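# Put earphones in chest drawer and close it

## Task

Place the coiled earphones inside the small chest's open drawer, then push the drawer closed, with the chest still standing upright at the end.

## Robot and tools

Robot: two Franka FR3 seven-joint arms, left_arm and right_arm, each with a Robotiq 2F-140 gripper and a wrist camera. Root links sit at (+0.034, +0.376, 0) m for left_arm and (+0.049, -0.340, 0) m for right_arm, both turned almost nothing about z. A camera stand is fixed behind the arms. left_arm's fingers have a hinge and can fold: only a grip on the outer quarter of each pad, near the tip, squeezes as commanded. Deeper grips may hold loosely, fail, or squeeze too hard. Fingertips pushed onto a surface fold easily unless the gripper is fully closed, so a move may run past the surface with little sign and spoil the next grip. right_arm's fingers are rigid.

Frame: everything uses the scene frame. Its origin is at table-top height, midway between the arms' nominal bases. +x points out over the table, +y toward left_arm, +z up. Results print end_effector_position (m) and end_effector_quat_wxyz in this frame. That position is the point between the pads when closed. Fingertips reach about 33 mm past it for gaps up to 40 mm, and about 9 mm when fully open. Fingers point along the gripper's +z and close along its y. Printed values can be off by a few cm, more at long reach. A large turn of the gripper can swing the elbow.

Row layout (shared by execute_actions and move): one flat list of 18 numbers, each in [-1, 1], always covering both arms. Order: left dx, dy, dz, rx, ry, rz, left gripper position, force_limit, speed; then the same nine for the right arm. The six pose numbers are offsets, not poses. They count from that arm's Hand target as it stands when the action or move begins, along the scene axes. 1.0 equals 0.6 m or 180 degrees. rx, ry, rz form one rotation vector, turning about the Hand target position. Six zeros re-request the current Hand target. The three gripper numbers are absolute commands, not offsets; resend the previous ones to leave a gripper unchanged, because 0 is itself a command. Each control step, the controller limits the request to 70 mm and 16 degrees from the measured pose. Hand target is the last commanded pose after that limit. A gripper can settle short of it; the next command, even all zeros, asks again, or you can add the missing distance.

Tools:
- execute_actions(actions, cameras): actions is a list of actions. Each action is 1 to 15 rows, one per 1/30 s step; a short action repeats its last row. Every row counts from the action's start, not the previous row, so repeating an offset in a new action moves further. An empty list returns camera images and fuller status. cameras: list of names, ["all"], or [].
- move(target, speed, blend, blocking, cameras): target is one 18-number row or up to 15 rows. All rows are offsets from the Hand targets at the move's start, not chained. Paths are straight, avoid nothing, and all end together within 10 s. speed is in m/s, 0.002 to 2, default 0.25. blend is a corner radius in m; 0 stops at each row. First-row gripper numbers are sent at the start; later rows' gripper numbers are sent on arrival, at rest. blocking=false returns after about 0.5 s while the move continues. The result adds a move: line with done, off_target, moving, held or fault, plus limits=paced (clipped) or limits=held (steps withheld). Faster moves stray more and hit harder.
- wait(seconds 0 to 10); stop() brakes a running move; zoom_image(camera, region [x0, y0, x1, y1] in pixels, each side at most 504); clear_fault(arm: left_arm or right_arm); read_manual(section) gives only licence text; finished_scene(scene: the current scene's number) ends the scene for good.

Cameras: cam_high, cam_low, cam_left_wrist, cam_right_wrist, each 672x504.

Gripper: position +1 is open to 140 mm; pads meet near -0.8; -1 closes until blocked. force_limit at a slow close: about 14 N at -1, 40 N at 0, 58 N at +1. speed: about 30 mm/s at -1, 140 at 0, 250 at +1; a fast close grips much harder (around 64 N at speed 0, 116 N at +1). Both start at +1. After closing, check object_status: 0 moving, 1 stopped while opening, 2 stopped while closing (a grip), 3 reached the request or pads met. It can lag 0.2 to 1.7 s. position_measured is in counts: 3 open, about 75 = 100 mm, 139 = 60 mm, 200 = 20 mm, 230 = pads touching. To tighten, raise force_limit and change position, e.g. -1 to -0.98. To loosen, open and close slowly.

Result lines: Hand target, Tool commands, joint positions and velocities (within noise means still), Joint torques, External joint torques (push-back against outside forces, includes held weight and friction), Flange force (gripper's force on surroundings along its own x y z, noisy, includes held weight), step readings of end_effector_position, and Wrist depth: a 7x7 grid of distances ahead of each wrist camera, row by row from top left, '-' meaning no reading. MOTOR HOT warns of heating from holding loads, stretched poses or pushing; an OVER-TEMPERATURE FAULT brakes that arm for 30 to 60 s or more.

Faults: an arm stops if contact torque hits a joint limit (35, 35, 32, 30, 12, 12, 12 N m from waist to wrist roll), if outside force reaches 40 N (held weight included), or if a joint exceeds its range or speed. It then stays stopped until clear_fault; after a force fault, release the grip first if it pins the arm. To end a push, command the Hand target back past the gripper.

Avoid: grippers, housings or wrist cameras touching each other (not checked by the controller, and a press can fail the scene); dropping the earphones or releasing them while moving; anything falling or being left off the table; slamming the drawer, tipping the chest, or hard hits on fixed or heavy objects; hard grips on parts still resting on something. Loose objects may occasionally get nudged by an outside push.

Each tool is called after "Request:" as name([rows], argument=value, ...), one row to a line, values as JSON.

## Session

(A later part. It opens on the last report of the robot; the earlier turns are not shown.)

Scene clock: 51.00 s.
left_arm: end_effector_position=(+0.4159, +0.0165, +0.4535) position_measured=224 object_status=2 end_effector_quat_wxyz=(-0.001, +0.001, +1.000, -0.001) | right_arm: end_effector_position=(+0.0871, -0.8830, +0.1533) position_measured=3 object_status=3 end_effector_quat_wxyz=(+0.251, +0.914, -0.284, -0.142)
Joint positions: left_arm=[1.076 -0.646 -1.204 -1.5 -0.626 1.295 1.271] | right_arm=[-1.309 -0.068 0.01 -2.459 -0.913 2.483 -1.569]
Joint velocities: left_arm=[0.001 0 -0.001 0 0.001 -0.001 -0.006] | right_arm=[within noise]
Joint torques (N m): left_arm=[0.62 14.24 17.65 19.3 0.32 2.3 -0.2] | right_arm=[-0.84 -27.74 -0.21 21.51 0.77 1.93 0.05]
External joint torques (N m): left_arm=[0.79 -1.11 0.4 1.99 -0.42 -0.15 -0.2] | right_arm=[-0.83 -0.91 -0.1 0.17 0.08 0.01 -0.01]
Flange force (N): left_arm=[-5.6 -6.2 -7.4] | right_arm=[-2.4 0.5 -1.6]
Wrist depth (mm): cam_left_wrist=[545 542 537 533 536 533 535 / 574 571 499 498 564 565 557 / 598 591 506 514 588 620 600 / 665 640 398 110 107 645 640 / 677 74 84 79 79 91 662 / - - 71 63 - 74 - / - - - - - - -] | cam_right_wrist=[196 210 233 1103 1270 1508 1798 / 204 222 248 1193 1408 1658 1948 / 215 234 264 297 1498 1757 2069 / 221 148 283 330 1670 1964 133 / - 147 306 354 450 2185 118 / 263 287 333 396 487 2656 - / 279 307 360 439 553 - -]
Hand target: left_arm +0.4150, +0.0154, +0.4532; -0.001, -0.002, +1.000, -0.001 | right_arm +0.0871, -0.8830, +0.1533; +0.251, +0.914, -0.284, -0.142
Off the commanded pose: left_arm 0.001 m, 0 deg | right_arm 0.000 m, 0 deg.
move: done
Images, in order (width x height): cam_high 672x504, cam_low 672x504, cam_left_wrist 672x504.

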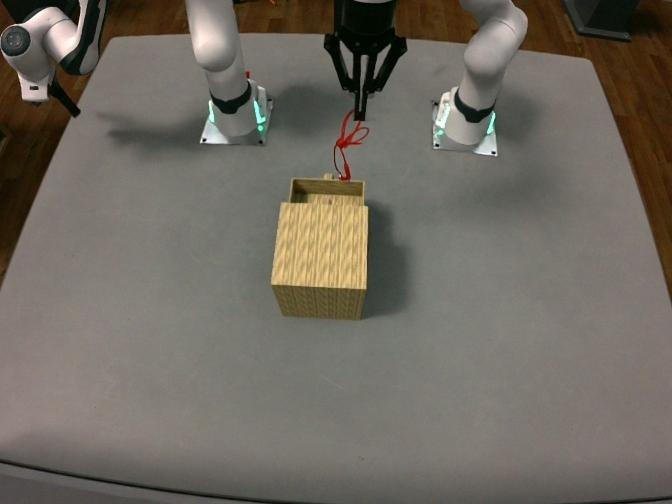

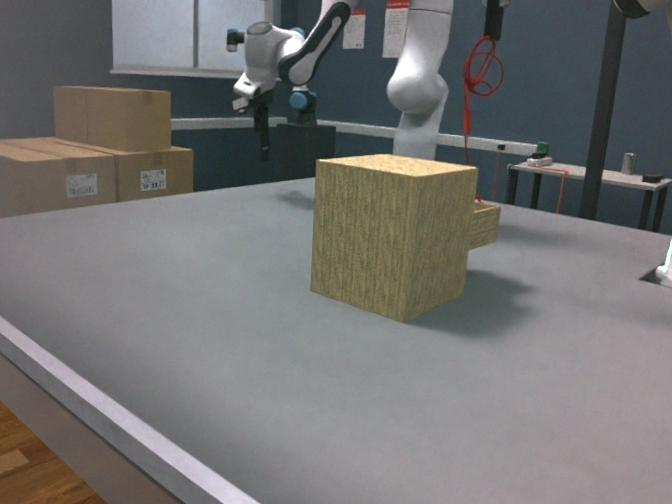

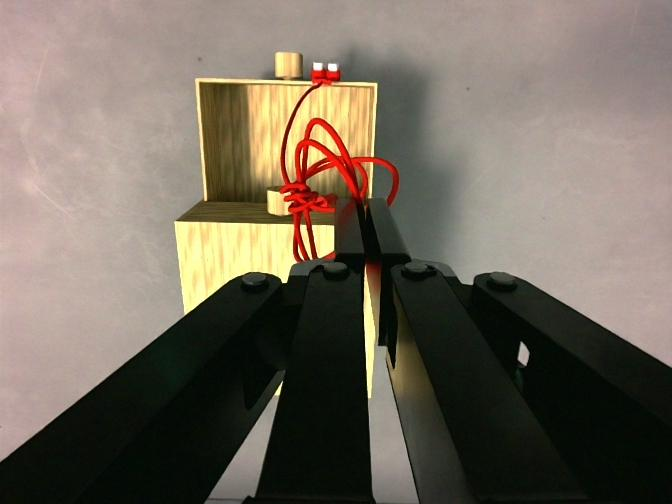

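Request:
move([
  [0.062,-0.04,0,0,0,0,-1,-0.7,-0.8,0,0,0,0,0,0,1,1,1],
  [0.062,-0.04,-0.17,0,0,0,-1,-0.7,-0.8,0,0,0,0,0,0,1,1,1],
], speed=0.1, cameras=["cam_left_wrist","cam_high","cam_low"])

Request:
zoom_image(camera="cam_high", region=[270, 110, 390, 230])

Request:
zoom_image(camera="cam_left_wrist", region=[170, 40, 420, 280])

Scene clock: 54.27 s.
left_arm: end_effector_position=(+0.4522, -0.0072, +0.3514) position_measured=224 object_status=2 end_effector_quat_wxyz=(-0.002, -0.006, +1.000, +0.000) | right_arm: end_effector_position=(+0.0871, -0.8830, +0.1533) position_measured=3 object_status=3 end_effector_quat_wxyz=(+0.251, +0.914, -0.284, -0.142)
Joint positions: left_arm=[1.153 -0.707 -1.371 -1.661 -0.692 1.507 1.291] | right_arm=[-1.309 -0.068 0.01 -2.459 -0.913 2.483 -1.569]
Joint velocities: left_arm=[0 0.001 0 0 -0.001 0.004 0.004] | right_arm=[within noise]
Joint torques (N m): left_arm=[-0.57 18.53 20.57 19.13 0.61 2.94 0.23] | right_arm=[-0.83 -27.73 -0.25 21.52 0.75 1.93 0.01]
External joint torques (N m): left_arm=[-0.63 -0.63 0.29 1.22 -0.19 0.51 0.23] | right_arm=[-0.77 -0.97 -0.1 0.25 0.07 0.02 -0.04]
Flange force (N): left_arm=[0.6 -0.9 -1.0] | right_arm=[-2.3 0.7 -1.7]
Wrist depth (mm): cam_left_wrist=[444 446 384 381 436 440 441 / 470 468 393 393 464 461 469 / 496 497 331 296 485 497 497 / 532 518 288 110 283 522 532 / 560 74 84 79 79 91 551 / - - 71 63 - 74 - / - - - - - - -] | cam_right_wrist=[196 211 234 1103 1270 1461 1757 / 203 221 248 1199 1391 1601 1981 / 215 233 263 310 1367 1812 2125 / 222 148 283 329 1706 1900 133 / - 147 304 360 434 - 118 / 264 285 347 396 488 2541 - / 280 308 355 438 555 - -]
Hand target: left_arm +0.4522, -0.0086, +0.3512; -0.001, -0.002, +1.000, -0.001 | right_arm +0.0871, -0.8830, +0.1533; +0.251, +0.914, -0.284, -0.142
Off the commanded pose: left_arm 0.001 m, 0 deg | right_arm 0.000 m, 0 deg.
move: done
Images, in order (width x height): cam_high 672x504, cam_low 672x504, cam_left_wrist 672x504.

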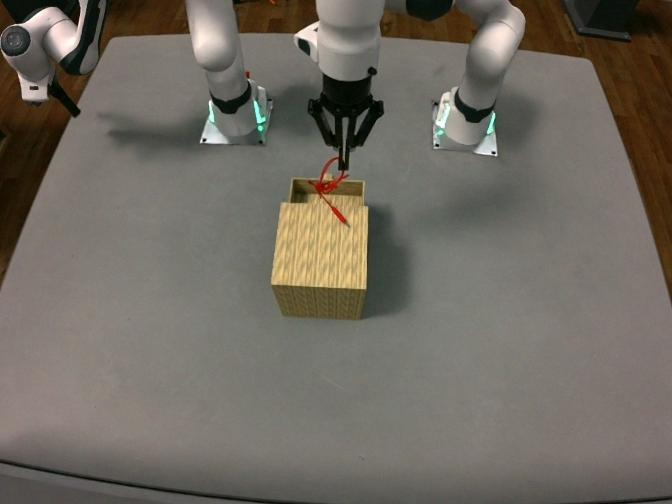

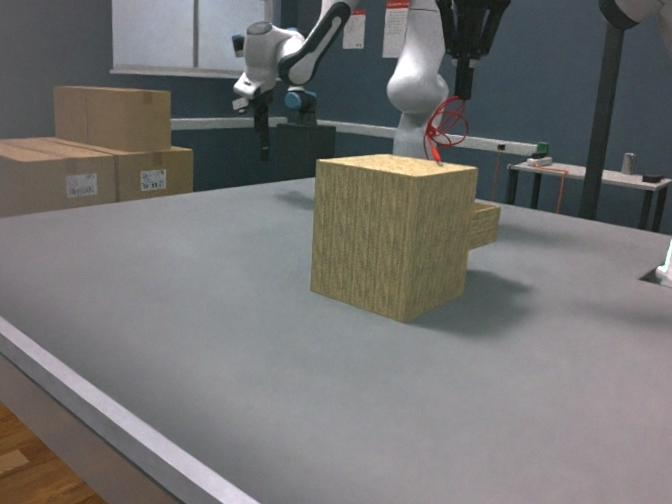

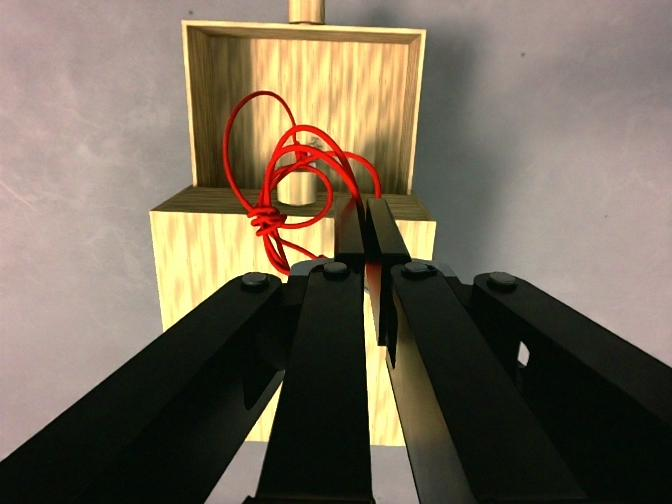

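Scaled by 4.200 from the camera's 672x504 image, which has a finer 960x720 frame.

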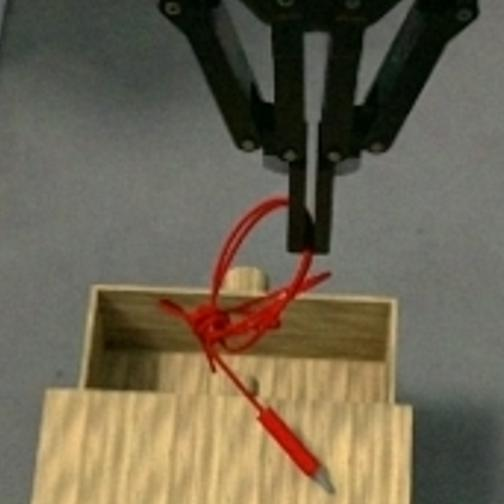

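Scaled by 2.016 from the camera's 672x504 image, which has a finer 960x720 frame.

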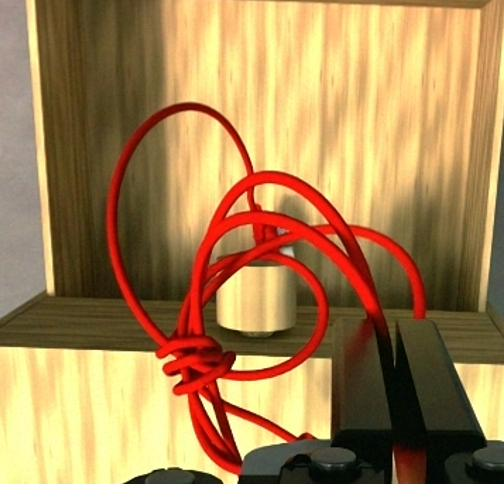

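Request:
move([
  [-0.095,-0.02,0.02,0,0,0,-1,-0.7,-0.8,0,0,0,0,0,0,1,1,1],
  [-0.095,-0.02,-0.2,0,0,0,-1,-0.7,-0.8,0,0,0,0,0,0,1,1,1],
], speed=0.12, cameras=["cam_left_wrist","cam_high","cam_low"])

Request:
zoom_image(camera="cam_high", region=[270, 110, 390, 230])

Request:
zoom_image(camera="cam_left_wrist", region=[170, 0, 500, 280])

Scene clock: 57.60 s.
left_arm: end_effector_position=(+0.3945, -0.0200, +0.2315) position_measured=224 object_status=2 end_effector_quat_wxyz=(-0.001, -0.004, +1.000, +0.001) | right_arm: end_effector_position=(+0.0871, -0.8830, +0.1533) position_measured=3 object_status=3 end_effector_quat_wxyz=(+0.251, +0.914, -0.284, -0.142)
Joint positions: left_arm=[0.918 -0.836 -1.37 -2.025 -0.827 1.729 1.317] | right_arm=[-1.309 -0.068 0.01 -2.459 -0.913 2.483 -1.569]
Joint velocities: left_arm=[0 0.001 0 -0.001 0 0.004 0.005] | right_arm=[within noise]
Joint torques (N m): left_arm=[0.44 16.43 23.32 18.01 0.51 2.83 0.2] | right_arm=[-0.84 -27.74 -0.23 21.54 0.77 1.92 0.04]
External joint torques (N m): left_arm=[0.49 -0.28 0.5 1.18 -0.28 0.39 0.2] | right_arm=[-0.84 -1.06 -0.13 0.3 0.09 0.01 -0.01]
Flange force (N): left_arm=[-3.3 -2.4 -1.3] | right_arm=[-2.4 0.7 -1.8]
Wrist depth (mm): cam_left_wrist=[336 337 336 335 331 340 333 / 357 350 346 234 346 352 347 / 375 369 300 296 293 372 372 / 400 397 310 110 260 390 - / 427 74 84 79 79 90 418 / - - 71 63 - 74 - / - - - - - - -] | cam_right_wrist=[195 210 233 1103 1257 1498 1771 / 205 221 247 1224 1383 1658 1964 / 215 235 265 309 1548 1757 2033 / 221 148 285 326 1612 1840 133 / - 147 306 360 434 2205 118 / 262 288 331 396 489 2656 - / 279 309 364 442 549 - -]
Hand target: left_arm +0.3952, -0.0206, +0.2312; -0.001, -0.002, +1.000, -0.001 | right_arm +0.0871, -0.8830, +0.1533; +0.251, +0.914, -0.284, -0.142
Off the commanded pose: left_arm 0.001 m, 0 deg | right_arm 0.000 m, 0 deg.
move: done
Images, in order (width x height): cam_high 672x504, cam_low 672x504, cam_left_wrist 672x504.

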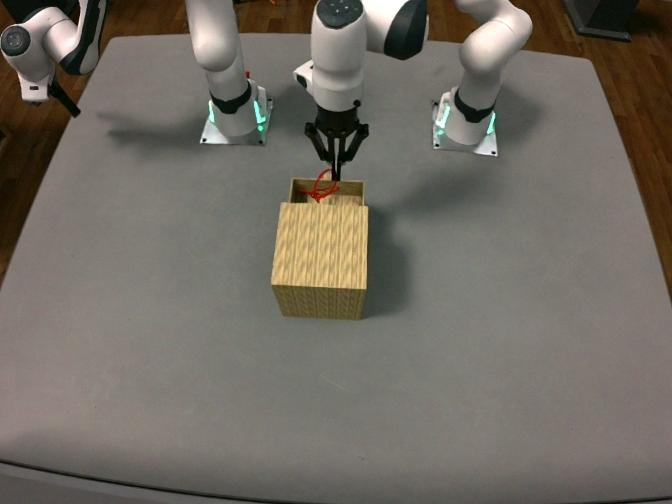

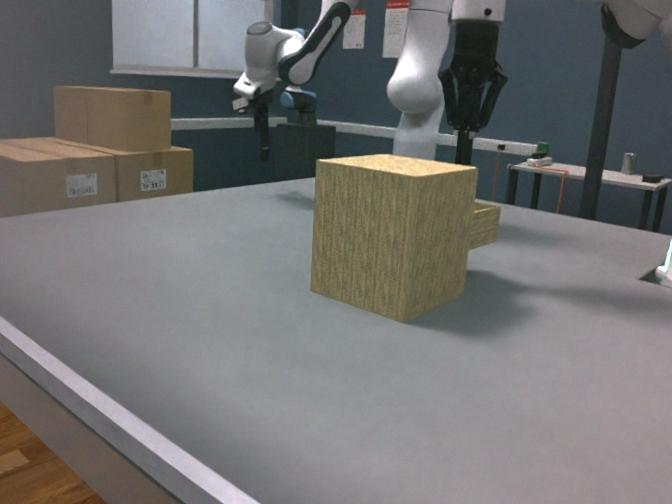

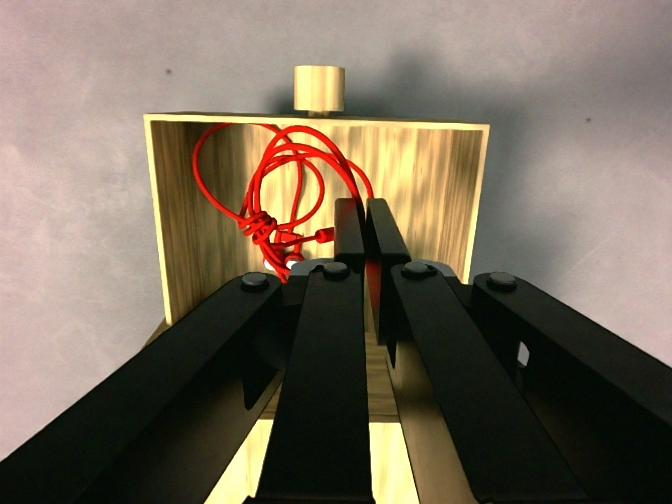

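Scaled by 4.200 from the camera's 672x504 image, which has a finer 960x720 frame.

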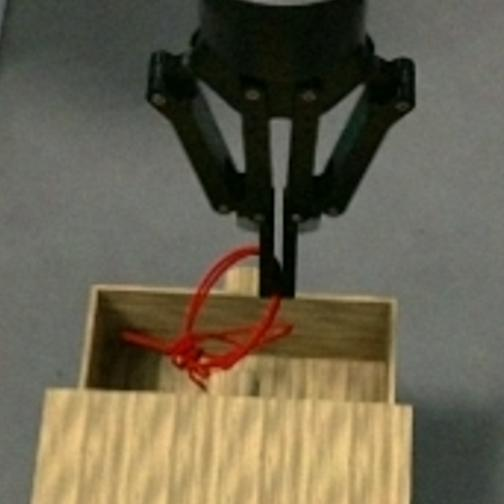

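Scaled by 1.527 from the camera's 672x504 image, which has a finer 960x720 frame.

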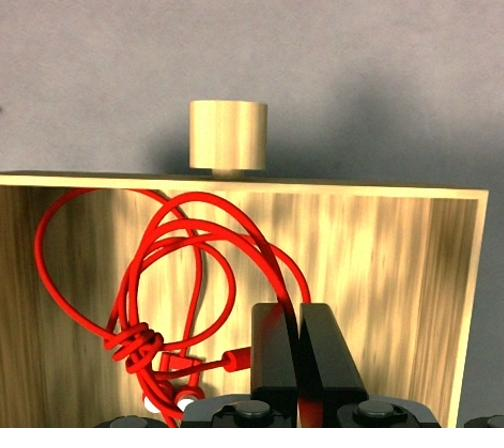

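Request:
move([
  [0.03,0.0,-0.14,0,0,0,-1,-0.7,-0.8,0,0,0,0,0,0,1,1,1],
  [0.03,0.0,-0.14,0,0,0,-0.5,-0.7,-0.8,0,0,0,0,0,0,1,1,1],
], speed=0.12, cameras=["cam_left_wrist","cam_high"])

Request:
zoom_image(camera="cam_high", region=[270, 110, 390, 230])

Scene clock: 60.03 s.
left_arm: end_effector_position=(+0.4126, -0.0197, +0.1471) position_measured=192 object_status=0 end_effector_quat_wxyz=(-0.001, -0.004, +1.000, +0.001) | right_arm: end_effector_position=(+0.0871, -0.8830, +0.1533) position_measured=3 object_status=3 end_effector_quat_wxyz=(+0.251, +0.914, -0.284, -0.142)
Joint positions: left_arm=[1.029 -0.857 -1.56 -2.089 -0.921 1.891 1.373] | right_arm=[-1.309 -0.068 0.01 -2.459 -0.913 2.483 -1.569]
Joint torques (N m): left_arm=[0.55 19.68 24.09 17.1 0.49 2.8 0.18] | right_arm=[-0.85 -27.76 -0.21 21.54 0.76 1.93 0.04]
External joint torques (N m): left_arm=[0.54 -0.3 0.48 1.67 -0.27 0.35 0.18] | right_arm=[-0.82 -0.96 -0.09 0.26 0.09 0.02 -0.01]
Flange force (N): left_arm=[-5.2 -4.0 -0.8] | right_arm=[-2.3 0.7 -1.6]
Wrist depth (mm): cam_left_wrist=[260 261 257 147 259 259 257 / 157 199 202 201 199 174 272 / 159 208 209 212 211 186 289 / 169 205 219 216 139 182 308 / 321 74 90 232 90 90 316 / - 71 - 247 - - - / - - - 139 - - 70] | cam_right_wrist=[195 210 233 1087 1277 1461 1612 / 204 221 249 1146 1479 1612 1932 / 214 236 265 300 1548 1870 2185 / 221 147 282 333 1635 1948 133 / - 148 304 368 443 2269 118 / 265 285 332 397 490 2626 - / 280 310 362 436 550 - -]
Hand target: left_arm +0.4132, -0.0206, +0.1472; -0.001, -0.002, +1.000, -0.001 | right_arm +0.0871, -0.8830, +0.1533; +0.251, +0.914, -0.284, -0.142
Off the commanded pose: left_arm 0.001 m, 0 deg | right_arm 0.000 m, 0 deg.
move: done
Images, in order (width x height): cam_high 672x504, cam_left_wrist 672x504.

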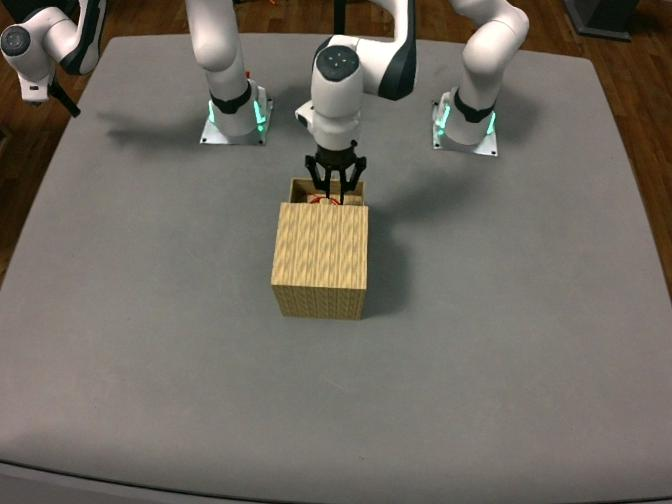

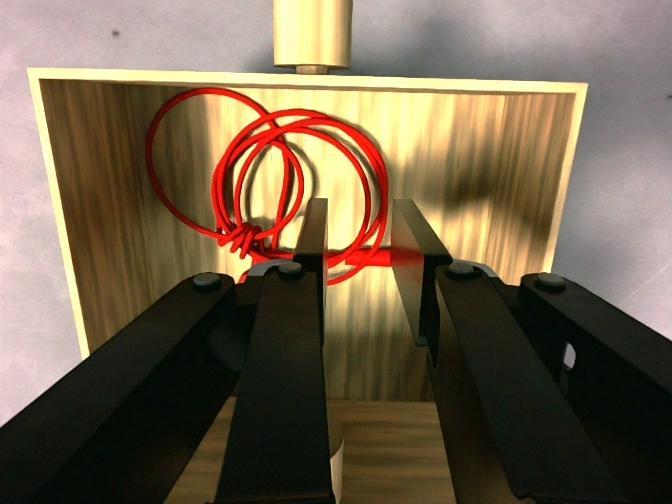

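Scaled by 4.200 from the camera's 672x504 image, which has a finer 960x720 frame.

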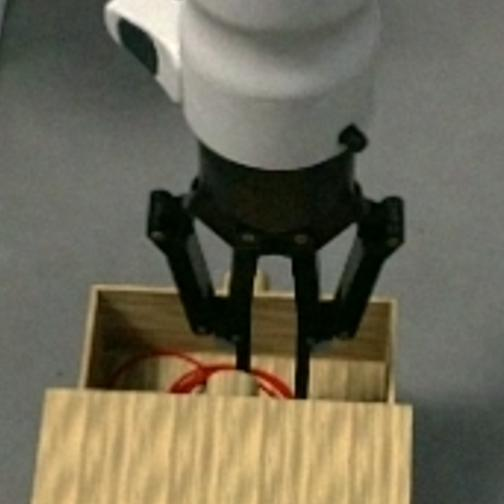

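Request:
move([
  [0,0,0.25,0,0,0,-0.5,-0.7,-0.8,0,0,0,0,0,0,1,1,1],
  [-0.2887,-0.0373,0.25,0,0,0,-0.5,-0.7,-0.8,0,0,0,0,0,0,1,1,1],
  [-0.2887,-0.0373,-0.0453,0,0,0,-1,-0.7,0,0,0,0,0,0,0,1,1,1],
], blend=[0.03,0.05,0], cameras=["cam_left_wrist","cam_high","cam_low"])

Scene clock: 64.13 s.
left_arm: end_effector_position=(+0.2396, -0.0420, +0.1202) position_measured=233 object_status=3 end_effector_quat_wxyz=(-0.001, -0.004, +1.000, +0.000) | right_arm: end_effector_position=(+0.0871, -0.8830, +0.1533) position_measured=3 object_status=3 end_effector_quat_wxyz=(+0.251, +0.914, -0.284, -0.142)
Joint positions: left_arm=[0.511 -1.102 -1.403 -2.367 -1.123 1.788 1.227] | right_arm=[-1.309 -0.068 0.01 -2.459 -0.913 2.483 -1.569]
Joint torques (N m): left_arm=[0.43 16.22 25.28 13.08 0.42 2.8 0.17] | right_arm=[-0.83 -27.73 -0.2 21.54 0.76 1.93 0.05]
External joint torques (N m): left_arm=[0.38 -0.33 0.52 1.87 -0.34 0.35 0.17] | right_arm=[-0.79 -1.11 -0.07 0.35 0.09 0.03 0]
Flange force (N): left_arm=[-3.4 -5.0 -1.1] | right_arm=[-2.3 0.7 -1.9]
Wrist depth (mm): cam_left_wrist=[238 236 234 233 235 233 232 / 247 247 248 247 248 245 244 / 263 262 261 258 259 259 260 / 278 278 274 110 270 276 274 / 297 287 84 79 79 94 289 / - - 72 63 - 74 66 / - - - - - - -] | cam_right_wrist=[195 209 231 1097 1243 1443 1812 / 204 222 248 1187 1400 1646 1948 / 214 236 264 303 1508 1885 2144 / 221 148 283 329 1623 2015 132 / - 147 306 360 438 2144 118 / 264 286 332 400 486 2626 - / 279 310 362 441 1798 - -]
Hand target: left_arm +0.2400, -0.0430, +0.1200; -0.001, -0.002, +1.000, -0.001 | right_arm +0.0871, -0.8830, +0.1533; +0.251, +0.914, -0.284, -0.142
Off the commanded pose: left_arm 0.001 m, 0 deg | right_arm 0.000 m, 0 deg.
move: done
Images, in order (width x height): cam_high 672x504, cam_low 672x504, cam_left_wrist 672x504.

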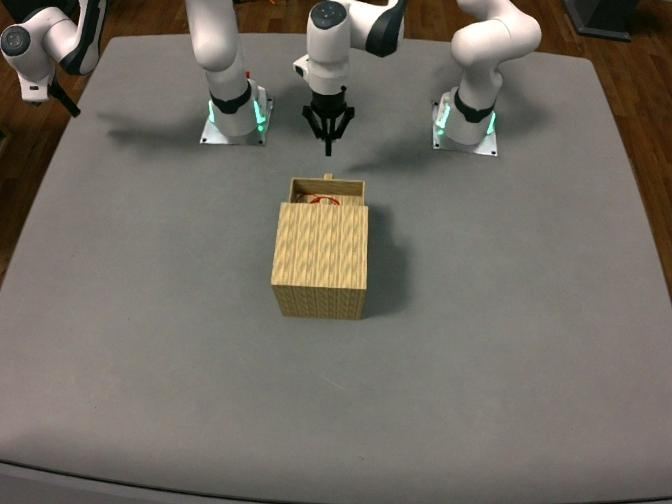

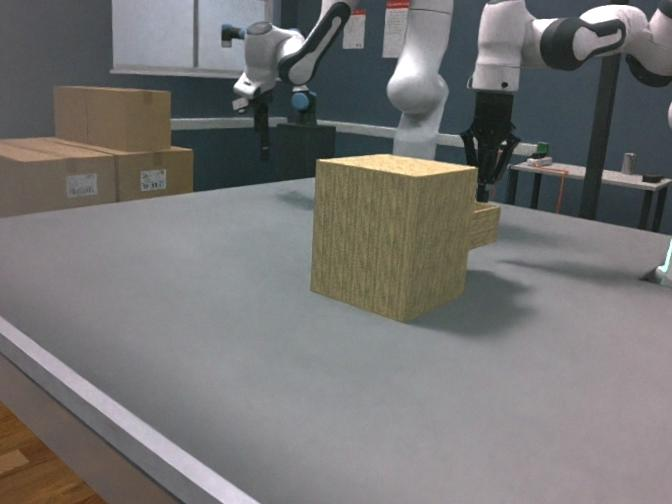

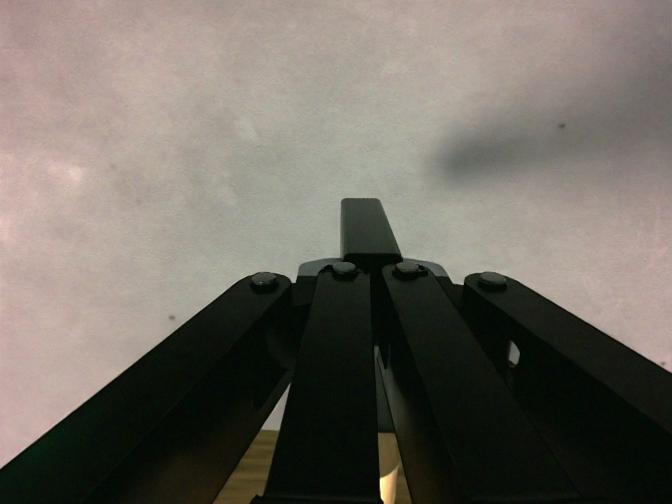

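Request:
move([
  [0.1,0,0,0,0,0,-1,-0.7,0,0,0,0,0,0,0,1,1,1],
  [0.25,0,0,0,0,0,-1,-0.7,0,0,0,0,0,0,0,1,1,1],
], speed=[0.15,0.05], blend=[0.005,0], cameras=["cam_high","cam_low"])

Request:
zoom_image(camera="cam_high", region=[270, 110, 390, 230])

Scene clock: 67.20 s.
left_arm: end_effector_position=(+0.3904, -0.0432, +0.1200) position_measured=233 object_status=3 end_effector_quat_wxyz=(+0.000, -0.006, +1.000, -0.002) | right_arm: end_effector_position=(+0.0871, -0.8830, +0.1533) position_measured=3 object_status=3 end_effector_quat_wxyz=(+0.251, +0.914, -0.284, -0.142)
Joint positions: left_arm=[0.999 -1.047 -1.552 -2.093 -1.102 1.809 1.396] | right_arm=[-1.309 -0.068 0.01 -2.459 -0.913 2.483 -1.569]
Joint velocities: left_arm=[0 0 0 0.001 0.001 0 0.004] | right_arm=[within noise]
Joint torques (N m): left_arm=[0.62 22.89 27.68 14.08 0.81 2.39 0.16] | right_arm=[-0.83 -27.74 -0.21 21.56 0.76 1.93 0.03]
External joint torques (N m): left_arm=[0.61 -0.06 0.84 2.34 0.04 -0.05 0.16] | right_arm=[-0.8 -1.1 -0.08 0.39 0.09 0.03 -0.02]
Flange force (N): left_arm=[-6.5 -5.9 -2.9] | right_arm=[-2.3 0.8 -1.9]
Wrist depth (mm): cam_left_wrist=[239 235 235 235 234 233 234 / 251 249 248 248 247 246 246 / 266 264 264 259 261 253 261 / 282 281 278 110 273 279 277 / 301 293 84 79 79 94 293 / - - 72 63 - 74 66 / - - - - - - -] | cam_right_wrist=[195 210 233 1108 1270 1425 1744 / 203 221 248 1193 1343 1579 2033 / 214 235 265 310 1479 1885 2069 / 221 148 283 330 1623 1932 132 / - 147 307 360 440 2205 119 / 263 285 332 397 488 2959 - / 280 308 364 442 561 2435 -]
Hand target: left_arm +0.3900, -0.0430, +0.1200; -0.001, -0.002, +1.000, -0.001 | right_arm +0.0871, -0.8830, +0.1533; +0.251, +0.914, -0.284, -0.142
Off the commanded pose: left_arm 0.001 m, 0 deg | right_arm 0.000 m, 0 deg.
move: done
Images, in order (width x height): cam_high 672x504, cam_low 672x504.

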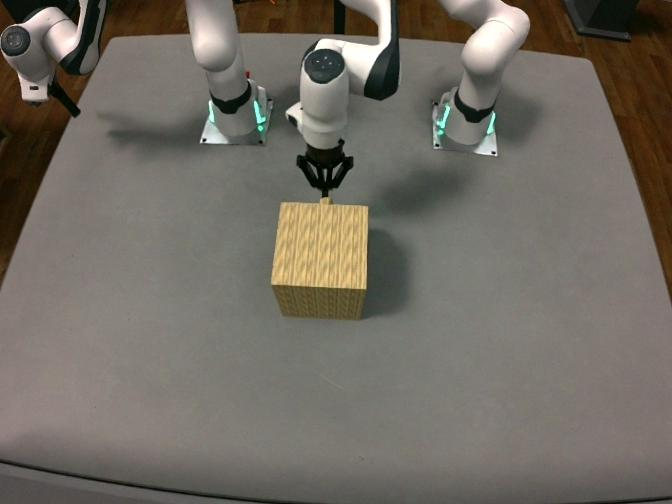

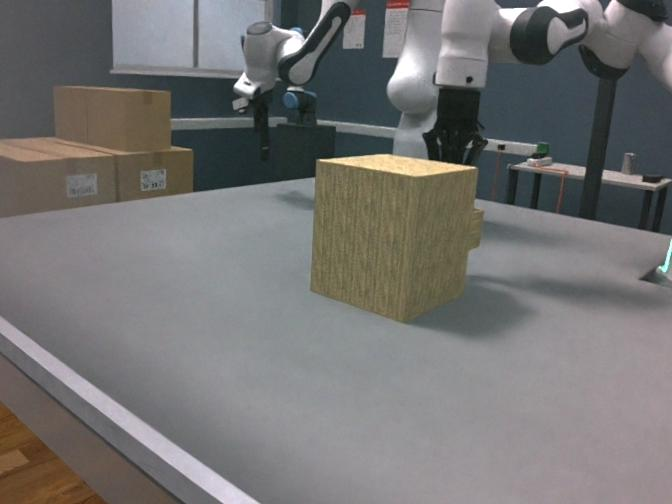

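Scaled by 4.200 from the camera's 672x504 image, which has a finer 960x720 frame.

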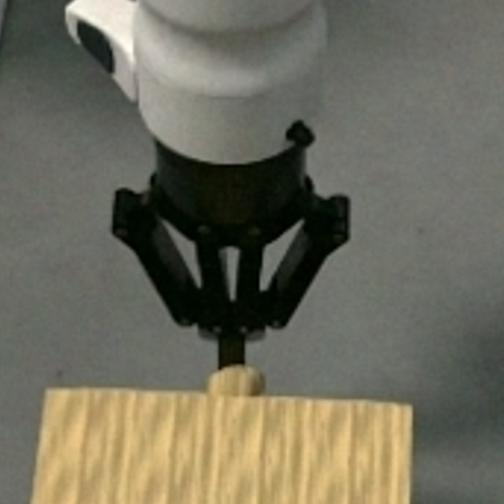

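Request:
move(target=[0.05,0,0,0,0,0,-1,-0.7,0,0,0,0,0,0,0,1,1,1], speed=0.05, cameras=["cam_low","cam_high"])

Request:
zoom_image(camera="cam_low", region=[420, 140, 540, 300])

Request:
zoom_image(camera="cam_high", region=[270, 110, 390, 230])

Scene clock: 68.53 s.
left_arm: end_effector_position=(+0.4206, -0.0433, +0.1201) position_measured=233 object_status=3 end_effector_quat_wxyz=(+0.000, -0.006, +1.000, -0.002) | right_arm: end_effector_position=(+0.0871, -0.8830, +0.1533) position_measured=3 object_status=3 end_effector_quat_wxyz=(+0.251, +0.914, -0.284, -0.142)
Joint positions: left_arm=[1.099 -1.047 -1.586 -2.021 -1.1 1.804 1.417] | right_arm=[-1.309 -0.068 0.01 -2.459 -0.913 2.483 -1.569]
Joint velocities: left_arm=[0.001 -0.001 0.001 0.001 -0.001 0 0.006] | right_arm=[within noise]
Joint torques (N m): left_arm=[0.6 24.64 28.02 14.06 0.84 2.32 0.17] | right_arm=[-0.82 -27.73 -0.2 21.57 0.75 1.93 0.03]
External joint torques (N m): left_arm=[0.69 -0.31 0.74 2.21 0.07 -0.12 0.17] | right_arm=[-0.77 -1.03 -0.05 0.34 0.07 0.03 -0.02]
Flange force (N): left_arm=[-7.0 -5.8 -2.5] | right_arm=[-2.2 0.7 -1.8]
Wrist depth (mm): cam_left_wrist=[238 235 235 235 234 235 233 / 250 249 249 249 247 246 247 / 263 264 264 260 264 262 261 / 281 280 277 110 272 278 276 / 301 292 84 79 79 94 291 / - - 72 63 - 74 66 / - - - - - - -] | cam_right_wrist=[195 210 233 1129 1277 1479 1757 / 204 222 248 1187 1383 1784 2033 / 215 235 265 309 1508 1840 2226 / 221 148 283 326 1658 1916 133 / - 147 305 359 455 2205 118 / 263 287 332 400 491 2597 - / 281 309 362 440 551 - -]
Hand target: left_arm +0.4200, -0.0430, +0.1200; -0.001, -0.002, +1.000, -0.001 | right_arm +0.0871, -0.8830, +0.1533; +0.251, +0.914, -0.284, -0.142
Off the commanded pose: left_arm 0.001 m, 0 deg | right_arm 0.000 m, 0 deg.
move: done
Images, in order (width x height): cam_high 672x504, cam_low 672x504.

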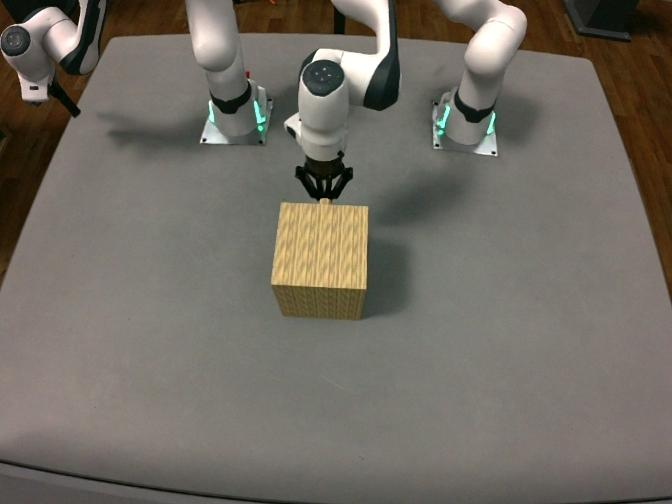

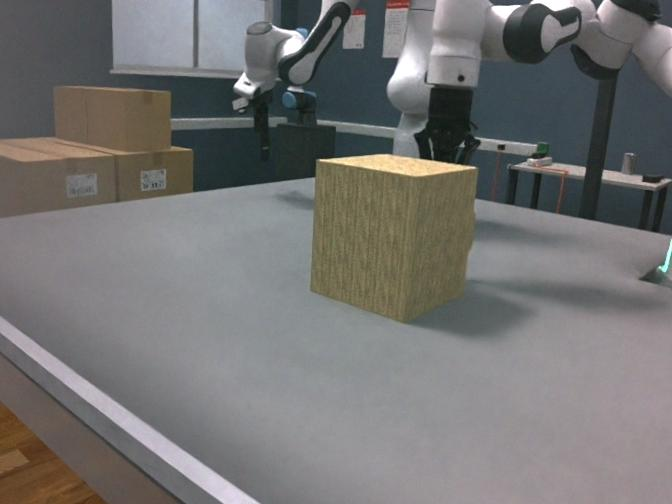

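Scaled by 3.150 from the camera's 672x504 image, which has a finer 960x720 frame.

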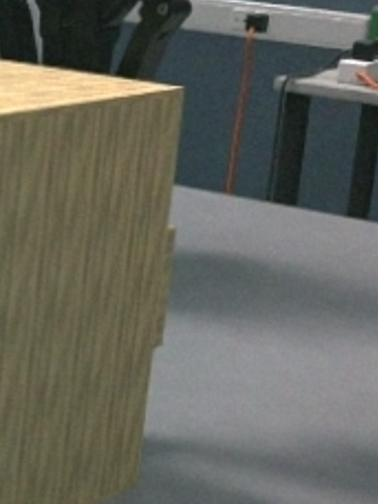

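Scaled by 4.200 from the camera's 672x504 image, which has a finer 960x720 frame.

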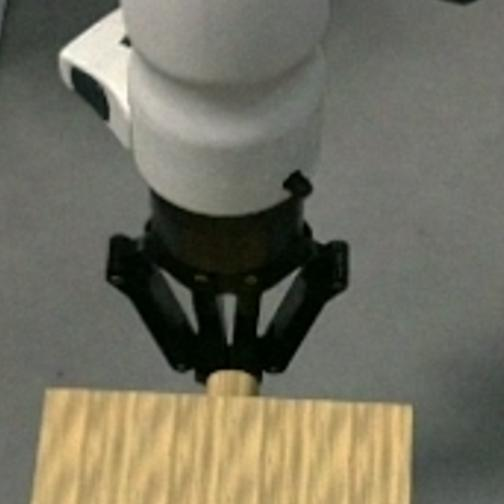

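Request:
move(target=[0.012,0,0,0,0,0,-1,-0.7,0,0,0,0,0,0,0,1,1,1], speed=0.02, cameras=["cam_low","cam_high"])

Request:
zoom_image(camera="cam_low", region=[420, 140, 540, 300])

Scene clock: 69.50 s.
left_arm: end_effector_position=(+0.4273, -0.0436, +0.1200) position_measured=233 object_status=3 end_effector_quat_wxyz=(+0.000, -0.005, +1.000, -0.002) | right_arm: end_effector_position=(+0.0871, -0.8830, +0.1533) position_measured=3 object_status=3 end_effector_quat_wxyz=(+0.251, +0.914, -0.284, -0.142)
Joint positions: left_arm=[1.123 -1.047 -1.594 -2.003 -1.1 1.801 1.422] | right_arm=[-1.309 -0.068 0.01 -2.459 -0.913 2.483 -1.569]
Joint torques (N m): left_arm=[0.62 24.98 28.4 14.57 0.82 2.41 0.16] | right_arm=[-0.86 -27.71 -0.23 21.55 0.75 1.92 0.04]
External joint torques (N m): left_arm=[0.63 -0.39 1.1 2.78 0.05 -0.03 0.16] | right_arm=[-0.85 -0.97 -0.13 0.23 0.07 0 -0.01]
Flange force (N): left_arm=[-7.9 -7.0 -3.3] | right_arm=[-2.4 0.6 -1.6]
Wrist depth (mm): cam_left_wrist=[240 237 236 236 235 235 233 / 249 249 248 249 248 246 246 / 266 265 263 260 262 261 261 / 283 282 276 110 274 279 277 / 302 291 84 79 79 94 290 / - - 72 63 - 74 66 / - - - - - - -] | cam_right_wrist=[195 210 234 1103 1263 1452 1784 / 205 222 248 1211 1408 1623 2015 / 215 235 265 311 1470 1855 2069 / 222 147 284 328 1612 1916 133 / - 147 304 360 456 2248 118 / 264 286 339 400 490 2569 - / 280 309 361 443 561 - -]
Hand target: left_arm +0.4272, -0.0430, +0.1200; -0.001, -0.002, +1.000, -0.001 | right_arm +0.0871, -0.8830, +0.1533; +0.251, +0.914, -0.284, -0.142
Off the commanded pose: left_arm 0.001 m, 0 deg | right_arm 0.000 m, 0 deg.
move: done
Images, in order (width x height): cam_high 672x504, cam_low 672x504.

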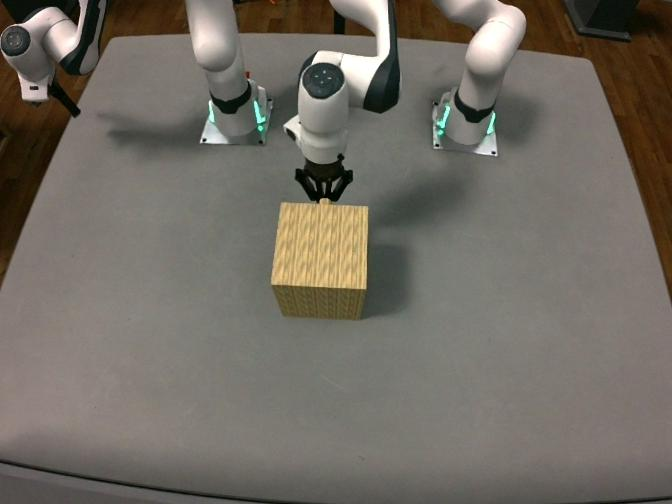

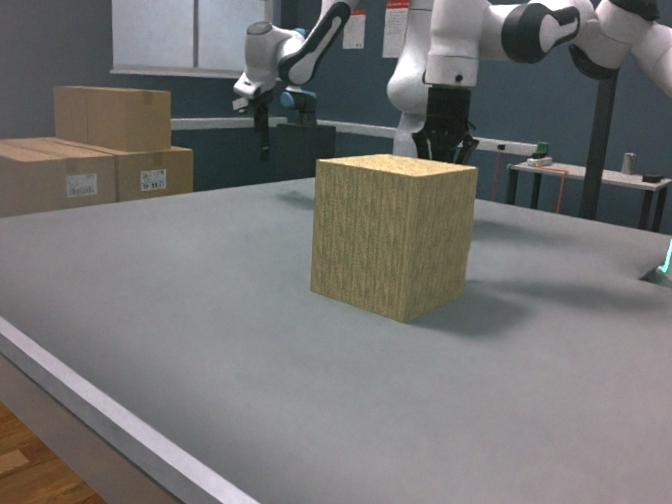

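Scaled by 3.150 from the camera's 672x504 image, which has a finer 960x720 frame.

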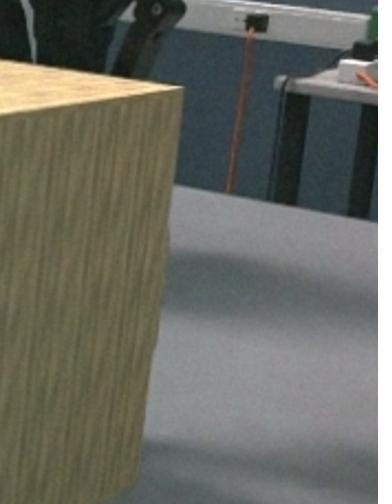

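Request:
move(target=[0.006,0,0,0,0,0,-1,-0.7,0,0,0,0,0,0,0,1,1,1], speed=0.01, cameras=["cam_low","cam_high"])

Request:
zoom_image(camera="cam_low", region=[420, 140, 540, 300])

Scene clock: 70.63 s.
left_arm: end_effector_position=(+0.4307, -0.0437, +0.1201) position_measured=233 object_status=3 end_effector_quat_wxyz=(-0.001, -0.005, +1.000, -0.002) | right_arm: end_effector_position=(+0.0871, -0.8830, +0.1533) position_measured=3 object_status=3 end_effector_quat_wxyz=(+0.251, +0.914, -0.284, -0.142)
Joint positions: left_arm=[1.135 -1.047 -1.599 -1.994 -1.1 1.799 1.425] | right_arm=[-1.309 -0.068 0.01 -2.459 -0.913 2.483 -1.569]
Joint torques (N m): left_arm=[0.55 25.19 28.47 14.13 0.88 2.42 0.08] | right_arm=[-0.81 -27.73 -0.24 21.53 0.76 1.94 0.01]
External joint torques (N m): left_arm=[0.46 -0.54 1 2.34 0.1 -0.03 0.08] | right_arm=[-0.79 -1.1 -0.12 0.31 0.08 0.03 -0.04]
Flange force (N): left_arm=[-6.4 -5.9 -2.9] | right_arm=[-2.5 0.8 -1.9]
Wrist depth (mm): cam_left_wrist=[240 238 236 235 235 234 233 / 250 249 249 248 248 246 246 / 264 264 264 260 263 261 260 / 282 281 277 110 272 275 277 / 301 293 84 79 79 94 291 / - - 72 63 - 74 66 / - - - - - - -] | cam_right_wrist=[196 209 234 1113 1291 1443 1731 / 204 222 248 1205 1359 1528 1998 / 214 234 264 309 1489 1784 2144 / 222 147 283 328 1646 1885 132 / - 147 307 360 455 2292 119 / 264 285 332 400 492 2487 - / 278 308 363 442 554 2125 -]
Hand target: left_arm +0.4308, -0.0430, +0.1200; -0.001, -0.002, +1.000, -0.001 | right_arm +0.0871, -0.8830, +0.1533; +0.251, +0.914, -0.284, -0.142
Off the commanded pose: left_arm 0.001 m, 0 deg | right_arm 0.000 m, 0 deg.
move: done
Images, in order (width x height): cam_high 672x504, cam_low 672x504.

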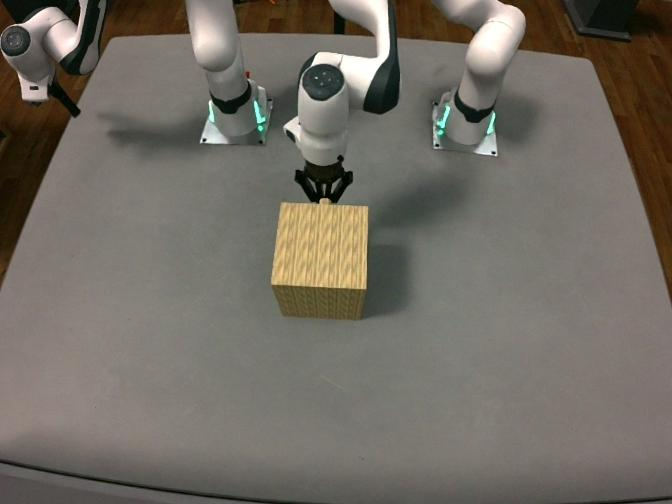

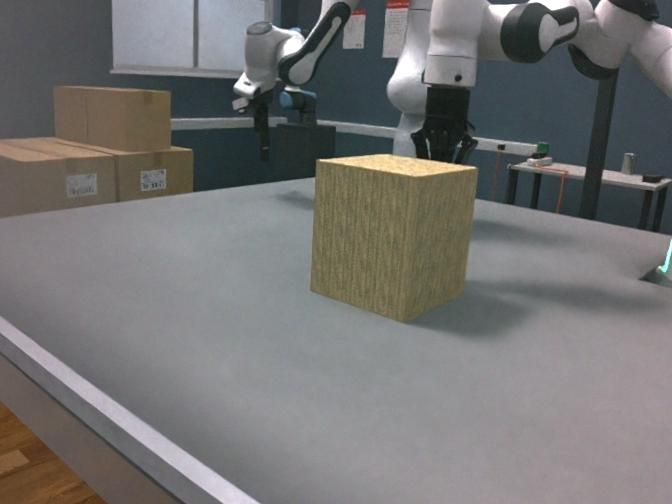

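Scaled by 3.150 from the camera's 672x504 image, which has a finer 960x720 frame.

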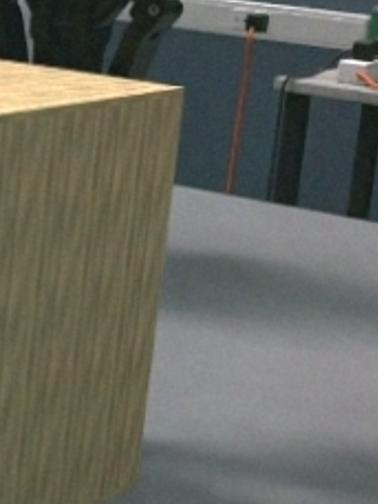

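Request:
move(target=[0.007,0,0,0,0,0,-1,-0.7,0,0,0,0,0,0,0,1,1,1], speed=0.01)

Scene clock: 71.57 s.
left_arm: end_effector_position=(+0.4349, -0.0437, +0.1201) position_measured=233 object_status=3 end_effector_quat_wxyz=(-0.001, -0.005, +1.000, -0.003) | right_arm: end_effector_position=(+0.0871, -0.8830, +0.1533) position_measured=3 object_status=3 end_effector_quat_wxyz=(+0.251, +0.914, -0.284, -0.142)
Joint positions: left_arm=[1.149 -1.047 -1.604 -1.983 -1.099 1.798 1.427] | right_arm=[-1.309 -0.068 0.01 -2.459 -0.913 2.483 -1.569]
Joint torques (N m): left_arm=[1 25.51 28.28 14.35 0.84 2.43 0.13] | right_arm=[-0.86 -27.72 -0.21 21.55 0.76 1.93 0.02]
External joint torques (N m): left_arm=[1.03 -0.49 0.84 2.49 0.07 -0.01 0.13] | right_arm=[-0.86 -0.93 -0.12 0.29 0.08 0.02 -0.03]
Flange force (N): left_arm=[-9.0 -6.9 -2.4] | right_arm=[-2.2 0.8 -1.5]
Wrist depth (mm): cam_left_wrist=[239 236 235 234 234 234 233 / 250 249 249 249 246 248 245 / 265 265 266 261 263 262 261 / 283 284 274 110 271 275 276 / 302 292 84 79 79 94 291 / - - 72 63 - 74 66 / - - - - - - -] | cam_right_wrist=[195 210 234 1108 1284 1461 1784 / 205 222 247 1181 1359 1646 2050 / 214 234 264 310 1479 1840 2106 / 222 148 285 328 1757 1916 133 / - 148 307 359 456 2164 118 / 264 285 332 398 492 - - / 279 310 361 443 554 2269 -]
Hand target: left_arm +0.4350, -0.0430, +0.1200; -0.001, -0.002, +1.000, -0.001 | right_arm +0.0871, -0.8830, +0.1533; +0.251, +0.914, -0.284, -0.142
Off the commanded pose: left_arm 0.001 m, 0 deg | right_arm 0.000 m, 0 deg.
move: done

Request:
move(target=[0.006,0,0,0,0,0,-1,-0.7,0,0,0,0,0,0,0,1,1,1], speed=0.01, cameras=["cam_low","cam_high"])

Request:
zoom_image(camera="cam_low", region=[420, 140, 540, 300])

Request:
zoom_image(camera="cam_high", region=[270, 150, 390, 270])

Scene clock: 72.67 s.
left_arm: end_effector_position=(+0.4384, -0.0438, +0.1201) position_measured=233 object_status=3 end_effector_quat_wxyz=(-0.001, -0.005, +1.000, -0.003) | right_arm: end_effector_position=(+0.0871, -0.8830, +0.1533) position_measured=3 object_status=3 end_effector_quat_wxyz=(+0.251, +0.914, -0.284, -0.142)
Joint positions: left_arm=[1.161 -1.047 -1.608 -1.974 -1.099 1.798 1.429] | right_arm=[-1.309 -0.068 0.01 -2.459 -0.913 2.483 -1.569]
Joint torques (N m): left_arm=[0.6 25.77 28.38 14.14 0.88 2.44 0.19] | right_arm=[-0.82 -27.73 -0.21 21.55 0.75 1.92 0.05]
External joint torques (N m): left_arm=[0.68 -0.54 0.87 2.22 0.11 0 0.19] | right_arm=[-0.72 -1.1 -0.01 0.36 0.07 0.03 0]
Flange force (N): left_arm=[-7.2 -5.7 -2.4] | right_arm=[-2.2 0.7 -2.0]
Wrist depth (mm): cam_left_wrist=[240 236 237 235 235 234 234 / 250 250 250 249 248 247 246 / 266 264 265 260 262 262 262 / 283 281 273 110 269 274 277 / 301 292 84 79 79 94 291 / - - 72 63 - 74 66 / - - - - - - -] | cam_right_wrist=[195 209 234 1103 1270 1452 1784 / 204 223 248 1135 1391 1646 2015 / 214 235 266 304 1528 1798 2125 / 222 148 284 329 1658 1916 133 / - 147 307 361 456 2269 118 / 264 286 332 397 493 2656 - / 282 310 361 435 558 - -]
Hand target: left_arm +0.4386, -0.0430, +0.1200; -0.001, -0.002, +1.000, -0.001 | right_arm +0.0871, -0.8830, +0.1533; +0.251, +0.914, -0.284, -0.142
Off the commanded pose: left_arm 0.001 m, 0 deg | right_arm 0.000 m, 0 deg.
move: done
Images, in order (width x height): cam_high 672x504, cam_low 672x504.

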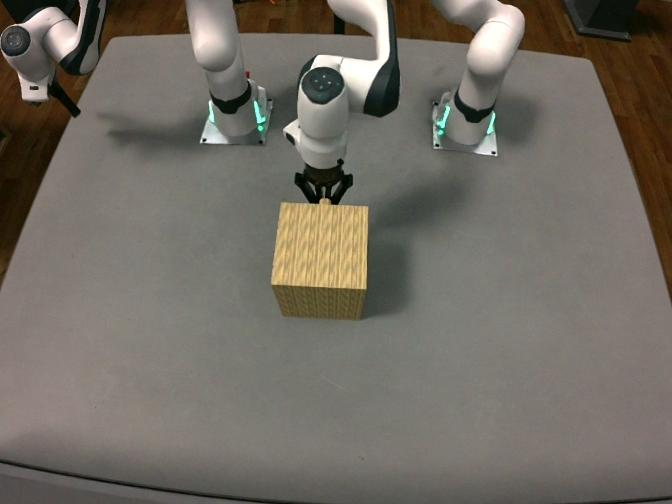

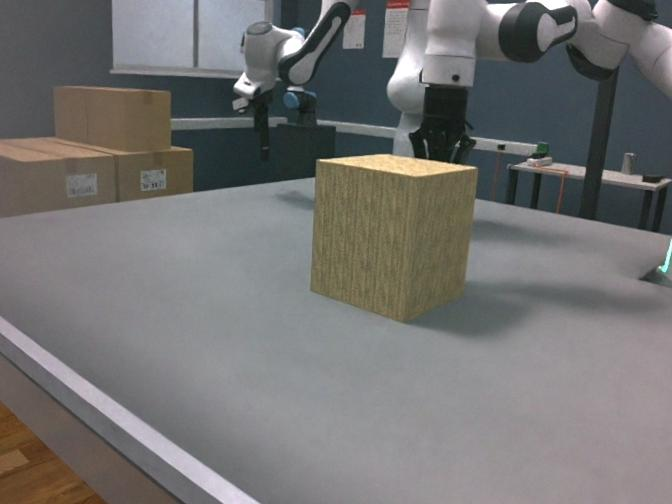

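Scaled by 3.150 from the camera's 672x504 image, which has a finer 960x720 frame.

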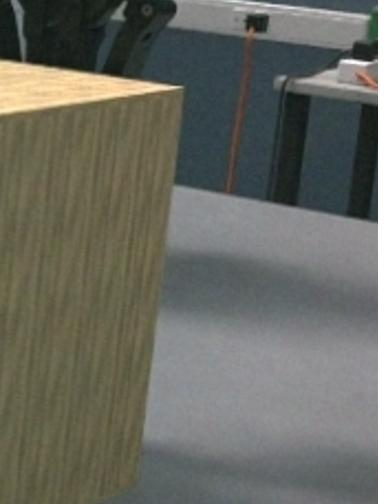

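Scaled by 4.200 from the camera's 672x504 image, which has a finer 960x720 frame.

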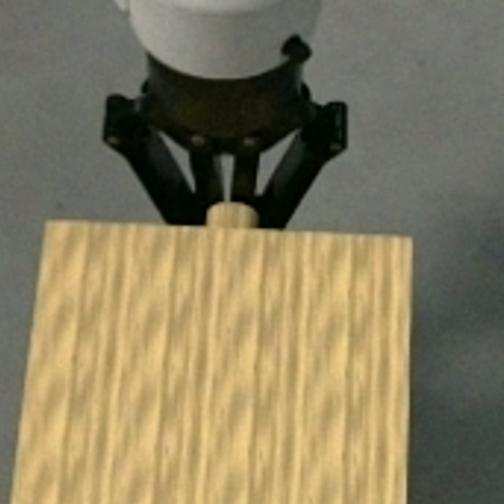

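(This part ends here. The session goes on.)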